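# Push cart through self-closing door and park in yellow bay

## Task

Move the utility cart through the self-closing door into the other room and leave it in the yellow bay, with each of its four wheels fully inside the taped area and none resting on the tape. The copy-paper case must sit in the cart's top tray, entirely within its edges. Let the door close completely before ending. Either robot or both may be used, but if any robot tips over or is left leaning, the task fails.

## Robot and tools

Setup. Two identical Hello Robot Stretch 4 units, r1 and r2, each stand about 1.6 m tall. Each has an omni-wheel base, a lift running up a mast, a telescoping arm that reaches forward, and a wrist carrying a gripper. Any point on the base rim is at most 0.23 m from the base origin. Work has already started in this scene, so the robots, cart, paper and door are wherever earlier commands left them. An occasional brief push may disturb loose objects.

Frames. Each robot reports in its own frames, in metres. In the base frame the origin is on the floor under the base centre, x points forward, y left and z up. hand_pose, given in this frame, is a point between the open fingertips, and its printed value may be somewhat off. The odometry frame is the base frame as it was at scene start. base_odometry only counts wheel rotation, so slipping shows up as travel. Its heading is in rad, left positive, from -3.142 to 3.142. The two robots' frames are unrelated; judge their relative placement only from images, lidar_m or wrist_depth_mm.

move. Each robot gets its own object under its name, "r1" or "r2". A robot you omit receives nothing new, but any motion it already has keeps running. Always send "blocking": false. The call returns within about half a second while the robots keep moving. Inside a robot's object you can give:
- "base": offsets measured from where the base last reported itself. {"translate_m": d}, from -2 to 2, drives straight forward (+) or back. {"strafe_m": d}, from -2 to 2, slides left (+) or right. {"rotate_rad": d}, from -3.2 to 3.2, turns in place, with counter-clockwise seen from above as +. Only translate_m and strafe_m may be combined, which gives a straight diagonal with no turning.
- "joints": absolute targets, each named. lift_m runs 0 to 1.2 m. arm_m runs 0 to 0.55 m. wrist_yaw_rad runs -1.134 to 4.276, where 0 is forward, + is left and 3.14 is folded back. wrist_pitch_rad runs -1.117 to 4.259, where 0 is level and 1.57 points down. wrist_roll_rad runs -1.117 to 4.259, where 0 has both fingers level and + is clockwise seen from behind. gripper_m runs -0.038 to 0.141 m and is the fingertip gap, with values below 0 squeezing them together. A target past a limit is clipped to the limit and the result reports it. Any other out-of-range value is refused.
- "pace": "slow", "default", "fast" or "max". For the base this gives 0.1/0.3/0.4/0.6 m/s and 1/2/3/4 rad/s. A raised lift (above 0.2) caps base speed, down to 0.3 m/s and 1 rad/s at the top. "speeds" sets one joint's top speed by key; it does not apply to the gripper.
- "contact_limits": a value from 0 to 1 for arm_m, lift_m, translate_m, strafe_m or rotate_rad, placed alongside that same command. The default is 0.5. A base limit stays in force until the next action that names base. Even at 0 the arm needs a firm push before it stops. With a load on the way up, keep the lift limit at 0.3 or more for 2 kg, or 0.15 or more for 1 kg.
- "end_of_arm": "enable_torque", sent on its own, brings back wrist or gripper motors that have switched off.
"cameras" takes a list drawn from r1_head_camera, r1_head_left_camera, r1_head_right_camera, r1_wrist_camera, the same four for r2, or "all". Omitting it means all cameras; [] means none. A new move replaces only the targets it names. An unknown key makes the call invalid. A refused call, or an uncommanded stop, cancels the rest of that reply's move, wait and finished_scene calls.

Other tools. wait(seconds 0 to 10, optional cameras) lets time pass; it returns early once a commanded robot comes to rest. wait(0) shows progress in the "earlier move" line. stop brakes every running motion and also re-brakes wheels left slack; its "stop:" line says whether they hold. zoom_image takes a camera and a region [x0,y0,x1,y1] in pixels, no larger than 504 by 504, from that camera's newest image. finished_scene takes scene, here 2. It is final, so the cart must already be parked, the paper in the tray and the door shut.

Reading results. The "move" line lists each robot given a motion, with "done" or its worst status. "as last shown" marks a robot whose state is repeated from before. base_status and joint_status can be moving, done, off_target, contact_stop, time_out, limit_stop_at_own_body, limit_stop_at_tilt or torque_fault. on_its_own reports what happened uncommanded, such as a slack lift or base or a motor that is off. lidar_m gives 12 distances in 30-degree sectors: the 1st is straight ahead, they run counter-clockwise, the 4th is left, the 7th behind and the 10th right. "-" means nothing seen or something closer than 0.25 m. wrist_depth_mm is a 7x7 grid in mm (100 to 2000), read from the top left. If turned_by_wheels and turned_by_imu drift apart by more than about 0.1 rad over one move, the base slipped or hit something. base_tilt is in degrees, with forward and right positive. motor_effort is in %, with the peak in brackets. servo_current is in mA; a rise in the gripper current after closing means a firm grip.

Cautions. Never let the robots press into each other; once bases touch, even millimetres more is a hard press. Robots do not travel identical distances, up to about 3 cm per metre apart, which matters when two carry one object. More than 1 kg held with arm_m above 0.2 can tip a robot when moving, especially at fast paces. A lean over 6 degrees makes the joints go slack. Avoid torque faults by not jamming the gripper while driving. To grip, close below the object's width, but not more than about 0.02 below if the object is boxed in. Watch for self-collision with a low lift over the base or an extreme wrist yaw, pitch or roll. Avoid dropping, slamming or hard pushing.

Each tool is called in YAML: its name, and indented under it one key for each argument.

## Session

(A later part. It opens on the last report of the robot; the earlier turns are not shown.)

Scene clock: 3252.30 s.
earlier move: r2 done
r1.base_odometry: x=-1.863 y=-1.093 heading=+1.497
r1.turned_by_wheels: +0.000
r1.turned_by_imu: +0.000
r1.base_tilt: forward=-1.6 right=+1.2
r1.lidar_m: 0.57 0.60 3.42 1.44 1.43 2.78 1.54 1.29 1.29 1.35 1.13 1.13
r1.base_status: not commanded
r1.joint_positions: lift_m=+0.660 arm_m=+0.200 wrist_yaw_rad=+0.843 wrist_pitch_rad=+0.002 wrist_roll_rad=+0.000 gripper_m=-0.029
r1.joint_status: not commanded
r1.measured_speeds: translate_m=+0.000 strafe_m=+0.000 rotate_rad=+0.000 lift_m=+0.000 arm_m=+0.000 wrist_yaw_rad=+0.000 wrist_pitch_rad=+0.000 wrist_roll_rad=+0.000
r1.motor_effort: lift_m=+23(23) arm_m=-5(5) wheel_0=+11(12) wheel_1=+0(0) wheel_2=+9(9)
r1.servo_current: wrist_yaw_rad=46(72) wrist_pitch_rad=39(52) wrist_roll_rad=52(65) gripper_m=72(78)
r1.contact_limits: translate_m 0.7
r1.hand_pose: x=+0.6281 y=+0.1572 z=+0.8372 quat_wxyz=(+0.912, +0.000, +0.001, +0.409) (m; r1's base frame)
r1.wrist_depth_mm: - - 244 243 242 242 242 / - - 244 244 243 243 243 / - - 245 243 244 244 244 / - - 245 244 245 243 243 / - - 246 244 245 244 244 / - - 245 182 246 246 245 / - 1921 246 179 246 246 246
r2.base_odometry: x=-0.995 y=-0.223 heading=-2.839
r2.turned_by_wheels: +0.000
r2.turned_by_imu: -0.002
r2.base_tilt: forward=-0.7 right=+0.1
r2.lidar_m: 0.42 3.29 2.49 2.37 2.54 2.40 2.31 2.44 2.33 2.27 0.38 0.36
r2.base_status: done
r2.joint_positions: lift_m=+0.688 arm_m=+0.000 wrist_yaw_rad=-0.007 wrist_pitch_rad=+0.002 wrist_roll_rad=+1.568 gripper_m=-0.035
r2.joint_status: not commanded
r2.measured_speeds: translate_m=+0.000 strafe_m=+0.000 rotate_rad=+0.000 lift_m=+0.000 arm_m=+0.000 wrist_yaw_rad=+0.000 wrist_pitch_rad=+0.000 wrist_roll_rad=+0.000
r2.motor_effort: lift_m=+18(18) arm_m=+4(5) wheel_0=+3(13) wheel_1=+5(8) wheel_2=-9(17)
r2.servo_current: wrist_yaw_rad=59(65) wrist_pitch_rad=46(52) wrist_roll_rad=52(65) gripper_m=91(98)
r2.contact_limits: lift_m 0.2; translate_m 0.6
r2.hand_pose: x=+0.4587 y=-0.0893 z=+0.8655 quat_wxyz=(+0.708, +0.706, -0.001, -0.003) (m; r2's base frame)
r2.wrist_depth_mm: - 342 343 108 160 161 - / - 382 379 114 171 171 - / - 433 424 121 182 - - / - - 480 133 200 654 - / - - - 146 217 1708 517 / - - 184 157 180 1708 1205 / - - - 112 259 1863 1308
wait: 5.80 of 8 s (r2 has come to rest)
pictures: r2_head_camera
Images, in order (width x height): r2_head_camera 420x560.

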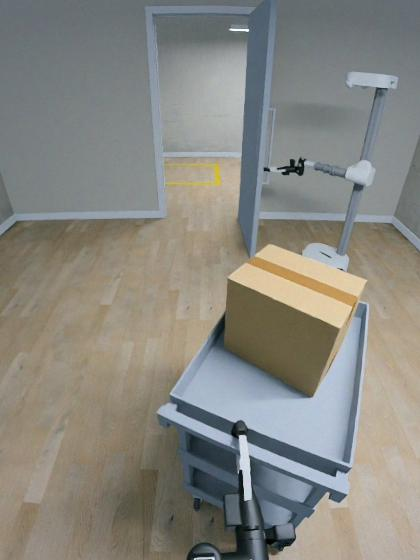

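zoom_image:
  camera: "r2_head_camera"
  region: [150, 380, 370, 560]

wait:
  seconds: 0
  cameras: ["r2_wrist_camera", "r2_head_right_camera"]

Scaled by 2.291 from the camera's 420x560 image, which has a finer 1200x1600 frame.

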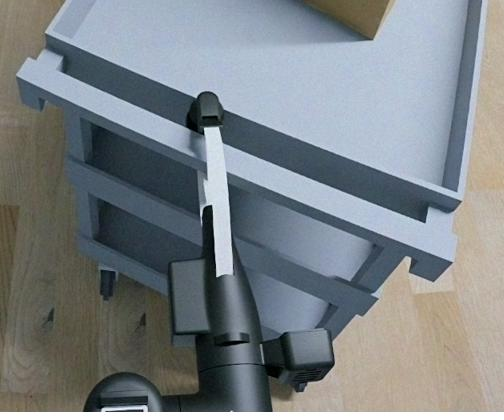

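Scene clock: 3290.10 s.
r1.base_odometry: x=-1.863 y=-1.093 heading=+1.497
r1.turned_by_wheels: +0.000
r1.turned_by_imu: +0.000
r1.base_tilt: forward=-1.6 right=+1.3
r1.lidar_m: 0.58 0.56 3.41 1.45 1.42 2.75 1.54 1.30 1.31 1.34 1.15 1.11
r1.base_status: not commanded
r1.joint_positions: lift_m=+0.660 arm_m=+0.200 wrist_yaw_rad=+0.843 wrist_pitch_rad=+0.002 wrist_roll_rad=+0.000 gripper_m=-0.029
r1.joint_status: not commanded
r1.measured_speeds: translate_m=+0.000 strafe_m=+0.000 rotate_rad=+0.000 lift_m=+0.000 arm_m=+0.000 wrist_yaw_rad=+0.000 wrist_pitch_rad=+0.000 wrist_roll_rad=+0.000
r1.motor_effort: lift_m=+23(23) arm_m=-5(5) wheel_0=+11(12) wheel_1=+0(0) wheel_2=+9(9)
r1.servo_current: wrist_yaw_rad=52(72) wrist_pitch_rad=46(52) wrist_roll_rad=33(65) gripper_m=72(78)
r1.contact_limits: translate_m 0.7
r1.hand_pose: x=+0.6281 y=+0.1572 z=+0.8372 quat_wxyz=(+0.912, +0.000, +0.001, +0.409) (m; r1's base frame)
r1.wrist_depth_mm: - - 243 243 243 243 242 / - - 244 244 243 243 243 / - - 245 244 244 243 243 / - - 245 245 244 244 243 / - - 246 245 246 245 244 / - - 246 182 244 245 245 / - 1921 247 179 246 246 246
r2.base_odometry: x=-0.995 y=-0.223 heading=-2.839
r2.turned_by_wheels: +0.000
r2.turned_by_imu: +0.000
r2.base_tilt: forward=-0.7 right=+0.1
r2.lidar_m: 0.43 3.31 2.51 2.38 2.55 2.37 2.30 2.43 2.36 2.28 0.38 0.36
r2.base_status: done
r2.joint_positions: lift_m=+0.688 arm_m=+0.000 wrist_yaw_rad=-0.007 wrist_pitch_rad=+0.002 wrist_roll_rad=+1.568 gripper_m=-0.035
r2.joint_status: not commanded
r2.measured_speeds: translate_m=+0.000 strafe_m=+0.000 rotate_rad=+0.000 lift_m=+0.000 arm_m=+0.000 wrist_yaw_rad=+0.000 wrist_pitch_rad=+0.000 wrist_roll_rad=+0.000
r2.motor_effort: lift_m=+17(18) arm_m=+4(5) wheel_0=+2(13) wheel_1=+5(8) wheel_2=-10(17)
r2.servo_current: wrist_yaw_rad=52(65) wrist_pitch_rad=46(52) wrist_roll_rad=46(65) gripper_m=85(98)
r2.contact_limits: lift_m 0.2; translate_m 0.6
r2.hand_pose: x=+0.4587 y=-0.0893 z=+0.8655 quat_wxyz=(+0.708, +0.706, -0.001, -0.003) (m; r2's base frame)
r2.wrist_depth_mm: - 342 343 108 160 162 - / - 379 382 114 172 171 - / - 436 424 121 182 - - / - - 480 134 200 661 - / - - - 145 218 1708 525 / - - 184 157 181 1756 1182 / - - - 112 260 1808 1255
pictures: r2_head_right_camera, r2_wrist_camera
Images, in order (width x height): r2_head_right_camera 420x672, r2_wrist_camera 616x392.

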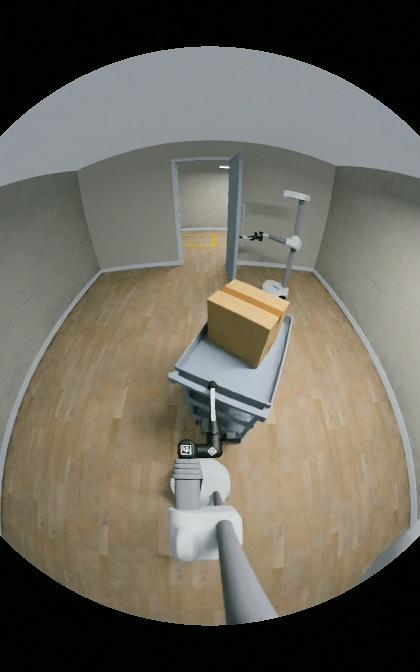

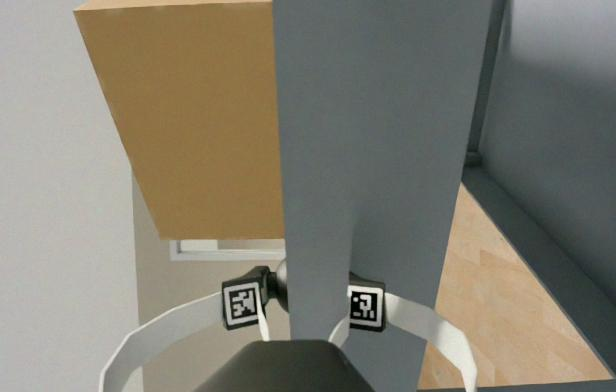

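move:
  blocking: false
  r2: {"base": {"translate_m": 0.2, "strafe_m": 0.0}, "pace": "slow", "contact_limits": {"translate_m": 0.6}}
  cameras: []

wait:
  seconds: 5
  cameras: ["r2_head_camera"]

Scene clock: 3300.13 s.
move: r2 moving
r1.base_odometry: x=-1.863 y=-1.093 heading=+1.497
r1.turned_by_wheels: +0.000
r1.turned_by_imu: +0.000
r1.base_tilt: forward=-1.6 right=+1.3
r1.lidar_m: 0.59 0.59 3.39 1.42 1.41 2.76 1.56 1.29 1.27 1.38 1.16 1.15
r1.base_status: not commanded
r1.joint_positions: lift_m=+0.660 arm_m=+0.200 wrist_yaw_rad=+0.843 wrist_pitch_rad=+0.002 wrist_roll_rad=+0.000 gripper_m=-0.029
r1.joint_status: not commanded
r1.measured_speeds: translate_m=+0.000 strafe_m=+0.000 rotate_rad=+0.000 lift_m=+0.000 arm_m=+0.000 wrist_yaw_rad=+0.000 wrist_pitch_rad=+0.000 wrist_roll_rad=+0.000
r1.motor_effort: lift_m=+23(23) arm_m=-5(5) wheel_0=+10(11) wheel_1=+0(0) wheel_2=+9(9)
r1.servo_current: wrist_yaw_rad=59(72) wrist_pitch_rad=46(52) wrist_roll_rad=46(59) gripper_m=72(78)
r1.contact_limits: translate_m 0.7
r1.hand_pose: x=+0.6281 y=+0.1572 z=+0.8372 quat_wxyz=(+0.912, +0.000, +0.001, +0.409) (m; r1's base frame)
r1.wrist_depth_mm: - - 243 243 243 242 242 / - - 243 243 243 243 243 / - - 244 244 245 245 243 / - - 245 245 245 244 244 / - - 246 245 246 244 244 / - - 246 183 245 246 246 / - 1921 248 179 246 246 245
r2.base_odometry: x=-1.007 y=-0.227 heading=-2.839
r2.turned_by_wheels: +0.000
r2.turned_by_imu: +0.000
r2.base_tilt: forward=-0.7 right=+0.1
r2.lidar_m: 0.42 3.31 2.48 2.35 2.51 2.40 2.31 2.45 2.35 2.28 0.39 0.35
r2.base_status: translate_m moving; strafe_m moving
r2.joint_positions: lift_m=+0.688 arm_m=+0.000 wrist_yaw_rad=-0.007 wrist_pitch_rad=+0.002 wrist_roll_rad=+1.568 gripper_m=-0.035
r2.joint_status: not commanded
r2.measured_speeds: translate_m=+0.048 strafe_m=+0.000 rotate_rad=-0.002 lift_m=+0.000 arm_m=+0.000 wrist_yaw_rad=+0.000 wrist_pitch_rad=+0.000 wrist_roll_rad=+0.000
r2.motor_effort: lift_m=+17(18) arm_m=+4(4) wheel_0=+4(7) wheel_1=+6(7) wheel_2=-13(15)
r2.servo_current: wrist_yaw_rad=46(65) wrist_pitch_rad=39(46) wrist_roll_rad=52(52) gripper_m=98(98)
r2.contact_limits: lift_m 0.2; translate_m 0.6
r2.hand_pose: x=+0.4587 y=-0.0893 z=+0.8655 quat_wxyz=(+0.708, +0.706, -0.001, -0.003) (m; r2's base frame)
r2.wrist_depth_mm: - 342 342 105 156 160 - / - 379 379 114 170 170 - / - 436 421 120 181 - - / - - 480 132 199 621 - / - - - 145 217 1708 525 / - - 185 156 181 1708 1255 / - - - 112 256 1863 1255
pictures: none
No camera images: "cameras" was empty.

Scene clock: 3302.90 s.
earlier move: r2 done
r1.base_odometry: x=-1.863 y=-1.093 heading=+1.497
r1.turned_by_wheels: +0.000
r1.turned_by_imu: +0.000
r1.base_tilt: forward=-1.5 right=+1.2
r1.lidar_m: 0.61 0.60 3.43 1.26 1.23 2.77 1.52 1.29 1.30 1.36 1.12 1.13
r1.base_status: not commanded
r1.joint_positions: lift_m=+0.660 arm_m=+0.200 wrist_yaw_rad=+0.843 wrist_pitch_rad=+0.002 wrist_roll_rad=+0.000 gripper_m=-0.029
r1.joint_status: not commanded
r1.measured_speeds: translate_m=+0.000 strafe_m=+0.000 rotate_rad=+0.000 lift_m=+0.000 arm_m=+0.000 wrist_yaw_rad=+0.000 wrist_pitch_rad=+0.000 wrist_roll_rad=+0.000
r1.motor_effort: lift_m=+23(23) arm_m=-5(5) wheel_0=+11(11) wheel_1=+0(1) wheel_2=+9(9)
r1.servo_current: wrist_yaw_rad=52(78) wrist_pitch_rad=39(52) wrist_roll_rad=59(65) gripper_m=65(78)
r1.contact_limits: translate_m 0.7
r1.hand_pose: x=+0.6281 y=+0.1572 z=+0.8372 quat_wxyz=(+0.912, +0.000, +0.001, +0.409) (m; r1's base frame)
r1.wrist_depth_mm: - - 244 242 243 242 241 / - - 244 244 244 243 243 / - - 245 245 244 244 243 / - - 245 244 245 244 244 / - - 245 245 245 245 245 / - - 245 182 245 246 245 / - 1921 247 179 245 245 245
r2.base_odometry: x=-1.185 y=-0.282 heading=-2.839
r2.turned_by_wheels: +0.000
r2.turned_by_imu: +0.000
r2.base_tilt: forward=-0.7 right=+0.1
r2.lidar_m: 0.42 3.29 2.46 2.38 2.49 2.56 2.51 2.64 2.35 2.31 0.34 0.33
r2.base_status: done
r2.joint_positions: lift_m=+0.688 arm_m=+0.000 wrist_yaw_rad=-0.007 wrist_pitch_rad=+0.002 wrist_roll_rad=+1.568 gripper_m=-0.035
r2.joint_status: not commanded
r2.measured_speeds: translate_m=+0.000 strafe_m=+0.000 rotate_rad=+0.000 lift_m=+0.000 arm_m=+0.000 wrist_yaw_rad=+0.000 wrist_pitch_rad=+0.000 wrist_roll_rad=+0.000
r2.motor_effort: lift_m=+18(18) arm_m=+4(5) wheel_0=+2(8) wheel_1=+3(7) wheel_2=-9(15)
r2.servo_current: wrist_yaw_rad=65(65) wrist_pitch_rad=39(46) wrist_roll_rad=46(59) gripper_m=91(98)
r2.contact_limits: lift_m 0.2; translate_m 0.6
r2.hand_pose: x=+0.4587 y=-0.0893 z=+0.8655 quat_wxyz=(+0.708, +0.706, -0.001, -0.003) (m; r2's base frame)
r2.wrist_depth_mm: - 340 336 - 138 141 - / - 384 382 - 152 152 - / - 477 445 104 166 173 - / - - - 114 190 535 544 / - - - 128 216 1708 492 / - - 181 151 179 1661 1255 / - - - 112 332 338 342
wait: 2.77 of 5 s (r2 has come to rest)
pictures: r2_head_camera
Images, in order (width x height): r2_head_camera 420x560.

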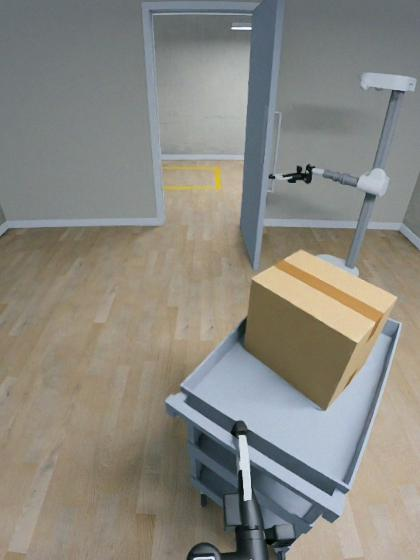

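move:
  blocking: false
  r2: {"base": {"translate_m": -0.55}, "pace": "slow", "contact_limits": {"translate_m": 0.6}}
  cameras: []

wait:
  seconds: 8
  cameras: ["r2_head_camera"]

Scene clock: 3348.70 s.
move: r2 moving
r1.base_odometry: x=-1.863 y=-1.093 heading=+1.497
r1.turned_by_wheels: +0.000
r1.turned_by_imu: +0.000
r1.base_tilt: forward=-1.6 right=+1.3
r1.lidar_m: 0.56 0.60 3.41 1.26 1.26 2.79 1.55 1.29 1.28 1.35 1.14 1.12
r1.base_status: not commanded
r1.joint_positions: lift_m=+0.660 arm_m=+0.200 wrist_yaw_rad=+0.843 wrist_pitch_rad=+0.002 wrist_roll_rad=+0.000 gripper_m=-0.029
r1.joint_status: not commanded
r1.measured_speeds: translate_m=+0.000 strafe_m=+0.000 rotate_rad=+0.000 lift_m=+0.000 arm_m=+0.000 wrist_yaw_rad=+0.000 wrist_pitch_rad=+0.000 wrist_roll_rad=+0.000
r1.motor_effort: lift_m=+23(23) arm_m=-5(5) wheel_0=+11(11) wheel_1=+0(0) wheel_2=+9(9)
r1.servo_current: wrist_yaw_rad=46(65) wrist_pitch_rad=46(46) wrist_roll_rad=46(52) gripper_m=72(78)
r1.contact_limits: translate_m 0.7
r1.hand_pose: x=+0.6281 y=+0.1572 z=+0.8372 quat_wxyz=(+0.912, +0.000, +0.001, +0.409) (m; r1's base frame)
r1.wrist_depth_mm: - - 243 242 243 242 242 / - - 243 243 243 243 243 / - - 245 244 244 243 243 / - - 245 244 245 245 244 / - - 246 245 245 245 245 / - - 246 182 245 245 245 / - 1863 247 179 246 246 246
r2.base_odometry: x=-1.174 y=-0.279 heading=-2.839
r2.turned_by_wheels: +0.000
r2.turned_by_imu: +0.000
r2.base_tilt: forward=-0.6 right=+0.1
r2.lidar_m: 0.42 3.32 2.47 2.41 2.50 2.56 2.50 2.67 2.33 2.28 0.37 0.30
r2.base_status: translate_m moving
r2.joint_positions: lift_m=+0.688 arm_m=+0.000 wrist_yaw_rad=-0.007 wrist_pitch_rad=+0.002 wrist_roll_rad=+1.568 gripper_m=-0.035
r2.joint_status: not commanded
r2.measured_speeds: translate_m=-0.049 strafe_m=+0.000 rotate_rad=+0.001 lift_m=+0.000 arm_m=+0.000 wrist_yaw_rad=+0.000 wrist_pitch_rad=+0.000 wrist_roll_rad=+0.000
r2.motor_effort: lift_m=+17(18) arm_m=+4(4) wheel_0=-7(11) wheel_1=-8(8) wheel_2=+10(10)
r2.servo_current: wrist_yaw_rad=52(65) wrist_pitch_rad=46(46) wrist_roll_rad=46(59) gripper_m=91(98)
r2.contact_limits: lift_m 0.2; translate_m 0.6
r2.hand_pose: x=+0.4587 y=-0.0893 z=+0.8655 quat_wxyz=(+0.708, +0.706, -0.001, -0.003) (m; r2's base frame)
r2.wrist_depth_mm: - 342 336 - 141 143 - / - 382 382 - 155 151 - / - 473 449 107 171 175 - / - - 530 115 193 574 559 / - - - 130 220 1661 492 / - - 182 156 179 1708 1255 / - - - 112 330 336 343
pictures: none
No camera images: "cameras" was empty.

Scene clock: 3355.00 s.
earlier move: r2 done
r1.base_odometry: x=-1.863 y=-1.093 heading=+1.497
r1.turned_by_wheels: +0.000
r1.turned_by_imu: +0.000
r1.base_tilt: forward=-1.6 right=+1.2
r1.lidar_m: 0.57 0.60 3.42 1.84 1.69 2.76 1.53 1.29 1.30 1.36 1.16 1.13
r1.base_status: not commanded
r1.joint_positions: lift_m=+0.660 arm_m=+0.200 wrist_yaw_rad=+0.843 wrist_pitch_rad=+0.002 wrist_roll_rad=+0.000 gripper_m=-0.029
r1.joint_status: not commanded
r1.measured_speeds: translate_m=+0.000 strafe_m=+0.000 rotate_rad=+0.000 lift_m=+0.000 arm_m=+0.000 wrist_yaw_rad=+0.000 wrist_pitch_rad=+0.000 wrist_roll_rad=+0.000
r1.motor_effort: lift_m=+23(23) arm_m=-5(6) wheel_0=+10(12) wheel_1=+0(1) wheel_2=+9(9)
r1.servo_current: wrist_yaw_rad=46(72) wrist_pitch_rad=52(52) wrist_roll_rad=46(72) gripper_m=72(78)
r1.contact_limits: translate_m 0.7
r1.hand_pose: x=+0.6281 y=+0.1572 z=+0.8372 quat_wxyz=(+0.912, +0.000, +0.001, +0.409) (m; r1's base frame)
r1.wrist_depth_mm: - - 243 244 242 243 242 / - - 243 243 243 243 243 / - - 244 243 244 244 243 / - - 245 245 244 244 244 / - - 245 246 246 245 244 / - - 246 182 245 245 245 / - 1983 247 179 246 246 245
r2.base_odometry: x=-0.661 y=-0.119 heading=-2.840
r2.turned_by_wheels: +0.000
r2.turned_by_imu: +0.000
r2.base_tilt: forward=-0.7 right=+0.1
r2.lidar_m: 0.39 3.28 2.48 2.38 2.55 2.03 1.95 2.05 2.33 2.27 2.40 0.42
r2.base_status: done
r2.joint_positions: lift_m=+0.688 arm_m=+0.000 wrist_yaw_rad=-0.002 wrist_pitch_rad=+0.002 wrist_roll_rad=+1.568 gripper_m=-0.035
r2.joint_status: not commanded
r2.measured_speeds: translate_m=+0.000 strafe_m=+0.000 rotate_rad=+0.000 lift_m=+0.000 arm_m=+0.000 wrist_yaw_rad=+0.000 wrist_pitch_rad=+0.000 wrist_roll_rad=+0.000
r2.motor_effort: lift_m=+17(18) arm_m=+4(4) wheel_0=-8(13) wheel_1=-6(8) wheel_2=+5(12)
r2.servo_current: wrist_yaw_rad=39(65) wrist_pitch_rad=46(52) wrist_roll_rad=33(65) gripper_m=85(98)
r2.contact_limits: lift_m 0.2; translate_m 0.6
r2.hand_pose: x=+0.4591 y=-0.0879 z=+0.8655 quat_wxyz=(+0.708, +0.706, +0.000, -0.001) (m; r2's base frame)
r2.wrist_depth_mm: - - - 163 220 1756 - / - - - 164 222 - - / - 439 430 166 224 - - / - 459 449 168 227 - - / - - 473 169 230 - - / - - 185 170 183 683 - / - - - 112 235 1708 500
wait: 6.30 of 8 s (r2 has come to rest)
pictures: r2_head_camera
Images, in order (width x height): r2_head_camera 420x560.

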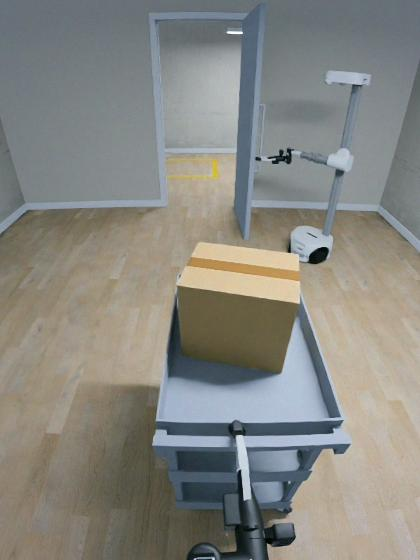

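move:
  blocking: false
  r2: {"joints": {"gripper_m": 0.1}}
  cameras: []

wait:
  seconds: 3
  cameras: ["r2_head_camera", "r2_wrist_camera"]

Scene clock: 3366.33 s.
move: r2 moving
r1.base_odometry: x=-1.863 y=-1.093 heading=+1.497
r1.turned_by_wheels: +0.000
r1.turned_by_imu: +0.000
r1.base_tilt: forward=-1.6 right=+1.2
r1.lidar_m: 0.58 0.61 3.41 1.83 1.67 2.76 1.52 1.30 1.30 1.35 1.12 1.15
r1.base_status: not commanded
r1.joint_positions: lift_m=+0.660 arm_m=+0.200 wrist_yaw_rad=+0.843 wrist_pitch_rad=+0.002 wrist_roll_rad=+0.000 gripper_m=-0.029
r1.joint_status: not commanded
r1.measured_speeds: translate_m=+0.000 strafe_m=+0.000 rotate_rad=+0.000 lift_m=+0.000 arm_m=+0.000 wrist_yaw_rad=+0.000 wrist_pitch_rad=+0.000 wrist_roll_rad=+0.000
r1.motor_effort: lift_m=+23(23) arm_m=-5(5) wheel_0=+11(11) wheel_1=+0(0) wheel_2=+9(9)
r1.servo_current: wrist_yaw_rad=52(59) wrist_pitch_rad=46(46) wrist_roll_rad=46(65) gripper_m=78(78)
r1.contact_limits: translate_m 0.7
r1.hand_pose: x=+0.6281 y=+0.1572 z=+0.8372 quat_wxyz=(+0.912, +0.000, +0.001, +0.409) (m; r1's base frame)
r1.wrist_depth_mm: - - 244 243 243 242 242 / - - 244 244 243 243 243 / - - 245 244 244 244 243 / - - 245 245 245 244 244 / - - 245 245 245 245 244 / - - 246 182 246 245 246 / - 1983 247 179 246 246 246
r2.base_odometry: x=-0.661 y=-0.119 heading=-2.840
r2.turned_by_wheels: +0.000
r2.turned_by_imu: +0.000
r2.base_tilt: forward=-0.7 right=+0.1
r2.lidar_m: 0.39 3.32 2.50 2.38 2.55 2.02 1.94 2.07 2.33 2.27 2.39 0.42
r2.base_status: not commanded
r2.joint_positions: lift_m=+0.688 arm_m=+0.000 wrist_yaw_rad=-0.002 wrist_pitch_rad=+0.002 wrist_roll_rad=+1.568 gripper_m=-0.010
r2.joint_status: gripper_m moving
r2.measured_speeds: translate_m=+0.000 strafe_m=+0.000 rotate_rad=+0.000 lift_m=+0.000 arm_m=+0.000 wrist_yaw_rad=+0.000 wrist_pitch_rad=+0.000 wrist_roll_rad=+0.000
r2.motor_effort: lift_m=+17(18) arm_m=+4(4) wheel_0=-6(8) wheel_1=-5(6) wheel_2=+2(5)
r2.servo_current: wrist_yaw_rad=46(52) wrist_pitch_rad=39(46) wrist_roll_rad=46(52) gripper_m=98(98)
r2.contact_limits: lift_m 0.2; translate_m 0.6
r2.hand_pose: x=+0.4591 y=-0.0879 z=+0.8655 quat_wxyz=(+0.708, +0.706, +0.000, -0.001) (m; r2's base frame)
r2.wrist_depth_mm: - - - 166 223 1661 - / - - - 167 227 - - / - 442 433 168 227 - - / - - 455 170 230 - - / - - 477 172 233 - - / - - 188 173 185 707 - / - - - 112 236 - 500
pictures: none
No camera images: "cameras" was empty.

Scene clock: 3367.87 s.
earlier move: r2 done
r1.base_odometry: x=-1.863 y=-1.093 heading=+1.497
r1.turned_by_wheels: +0.000
r1.turned_by_imu: +0.000
r1.base_tilt: forward=-1.6 right=+1.2
r1.lidar_m: 0.56 0.60 3.41 1.81 1.68 2.76 1.52 1.25 1.29 1.35 1.15 1.12
r1.base_status: not commanded
r1.joint_positions: lift_m=+0.660 arm_m=+0.200 wrist_yaw_rad=+0.843 wrist_pitch_rad=+0.002 wrist_roll_rad=+0.000 gripper_m=-0.029
r1.joint_status: not commanded
r1.measured_speeds: translate_m=+0.000 strafe_m=+0.000 rotate_rad=+0.000 lift_m=+0.000 arm_m=+0.000 wrist_yaw_rad=+0.000 wrist_pitch_rad=+0.000 wrist_roll_rad=+0.000
r1.motor_effort: lift_m=+23(23) arm_m=-5(5) wheel_0=+10(11) wheel_1=+0(0) wheel_2=+9(9)
r1.servo_current: wrist_yaw_rad=39(65) wrist_pitch_rad=39(52) wrist_roll_rad=39(65) gripper_m=72(78)
r1.contact_limits: translate_m 0.7
r1.hand_pose: x=+0.6281 y=+0.1572 z=+0.8372 quat_wxyz=(+0.912, +0.000, +0.001, +0.409) (m; r1's base frame)
r1.wrist_depth_mm: - - 243 243 242 242 242 / - - 244 243 243 242 243 / - - 244 244 244 244 243 / - - 247 245 244 244 244 / - - 246 245 245 245 245 / - - 246 182 246 245 245 / - 1921 246 179 246 246 245
r2.base_odometry: x=-0.661 y=-0.119 heading=-2.840
r2.turned_by_wheels: +0.000
r2.turned_by_imu: +0.000
r2.base_tilt: forward=-0.7 right=+0.1
r2.lidar_m: 0.39 3.32 2.50 2.39 2.56 2.02 1.92 2.08 2.33 2.27 2.40 0.43
r2.base_status: not commanded
r2.joint_positions: lift_m=+0.688 arm_m=+0.000 wrist_yaw_rad=-0.002 wrist_pitch_rad=+0.002 wrist_roll_rad=+1.568 gripper_m=+0.100
r2.joint_status: all done
r2.measured_speeds: translate_m=+0.000 strafe_m=+0.000 rotate_rad=+0.000 lift_m=+0.000 arm_m=+0.000 wrist_yaw_rad=+0.000 wrist_pitch_rad=+0.000 wrist_roll_rad=+0.000
r2.motor_effort: lift_m=+17(18) arm_m=+4(4) wheel_0=-4(8) wheel_1=-4(6) wheel_2=+1(5)
r2.servo_current: wrist_yaw_rad=39(52) wrist_pitch_rad=39(46) wrist_roll_rad=39(59) gripper_m=52(124)
r2.contact_limits: lift_m 0.2; translate_m 0.6
r2.hand_pose: x=+0.4591 y=-0.0879 z=+0.8655 quat_wxyz=(+0.708, +0.706, +0.000, -0.001) (m; r2's base frame)
r2.wrist_depth_mm: - - - 174 233 1756 - / - - - 176 236 - - / - 452 442 180 239 - - / - - 466 182 242 - - / - - 484 185 245 - - / - - 198 187 214 699 - / - - - 112 252 1808 517
wait: 1.53 of 3 s (r2 has come to rest)
pictures: r2_head_camera, r2_wrist_camera
Images, in order (width x height): r2_head_camera 420x560, r2_wrist_camera 616x392.

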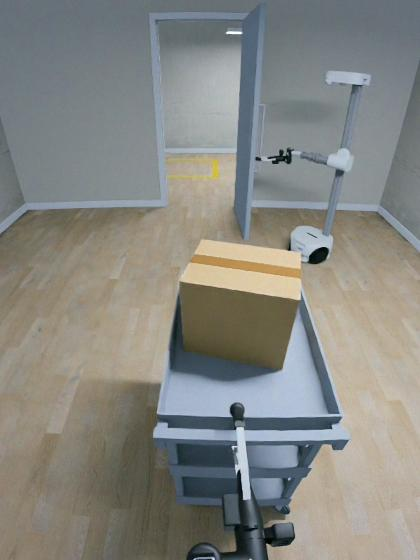

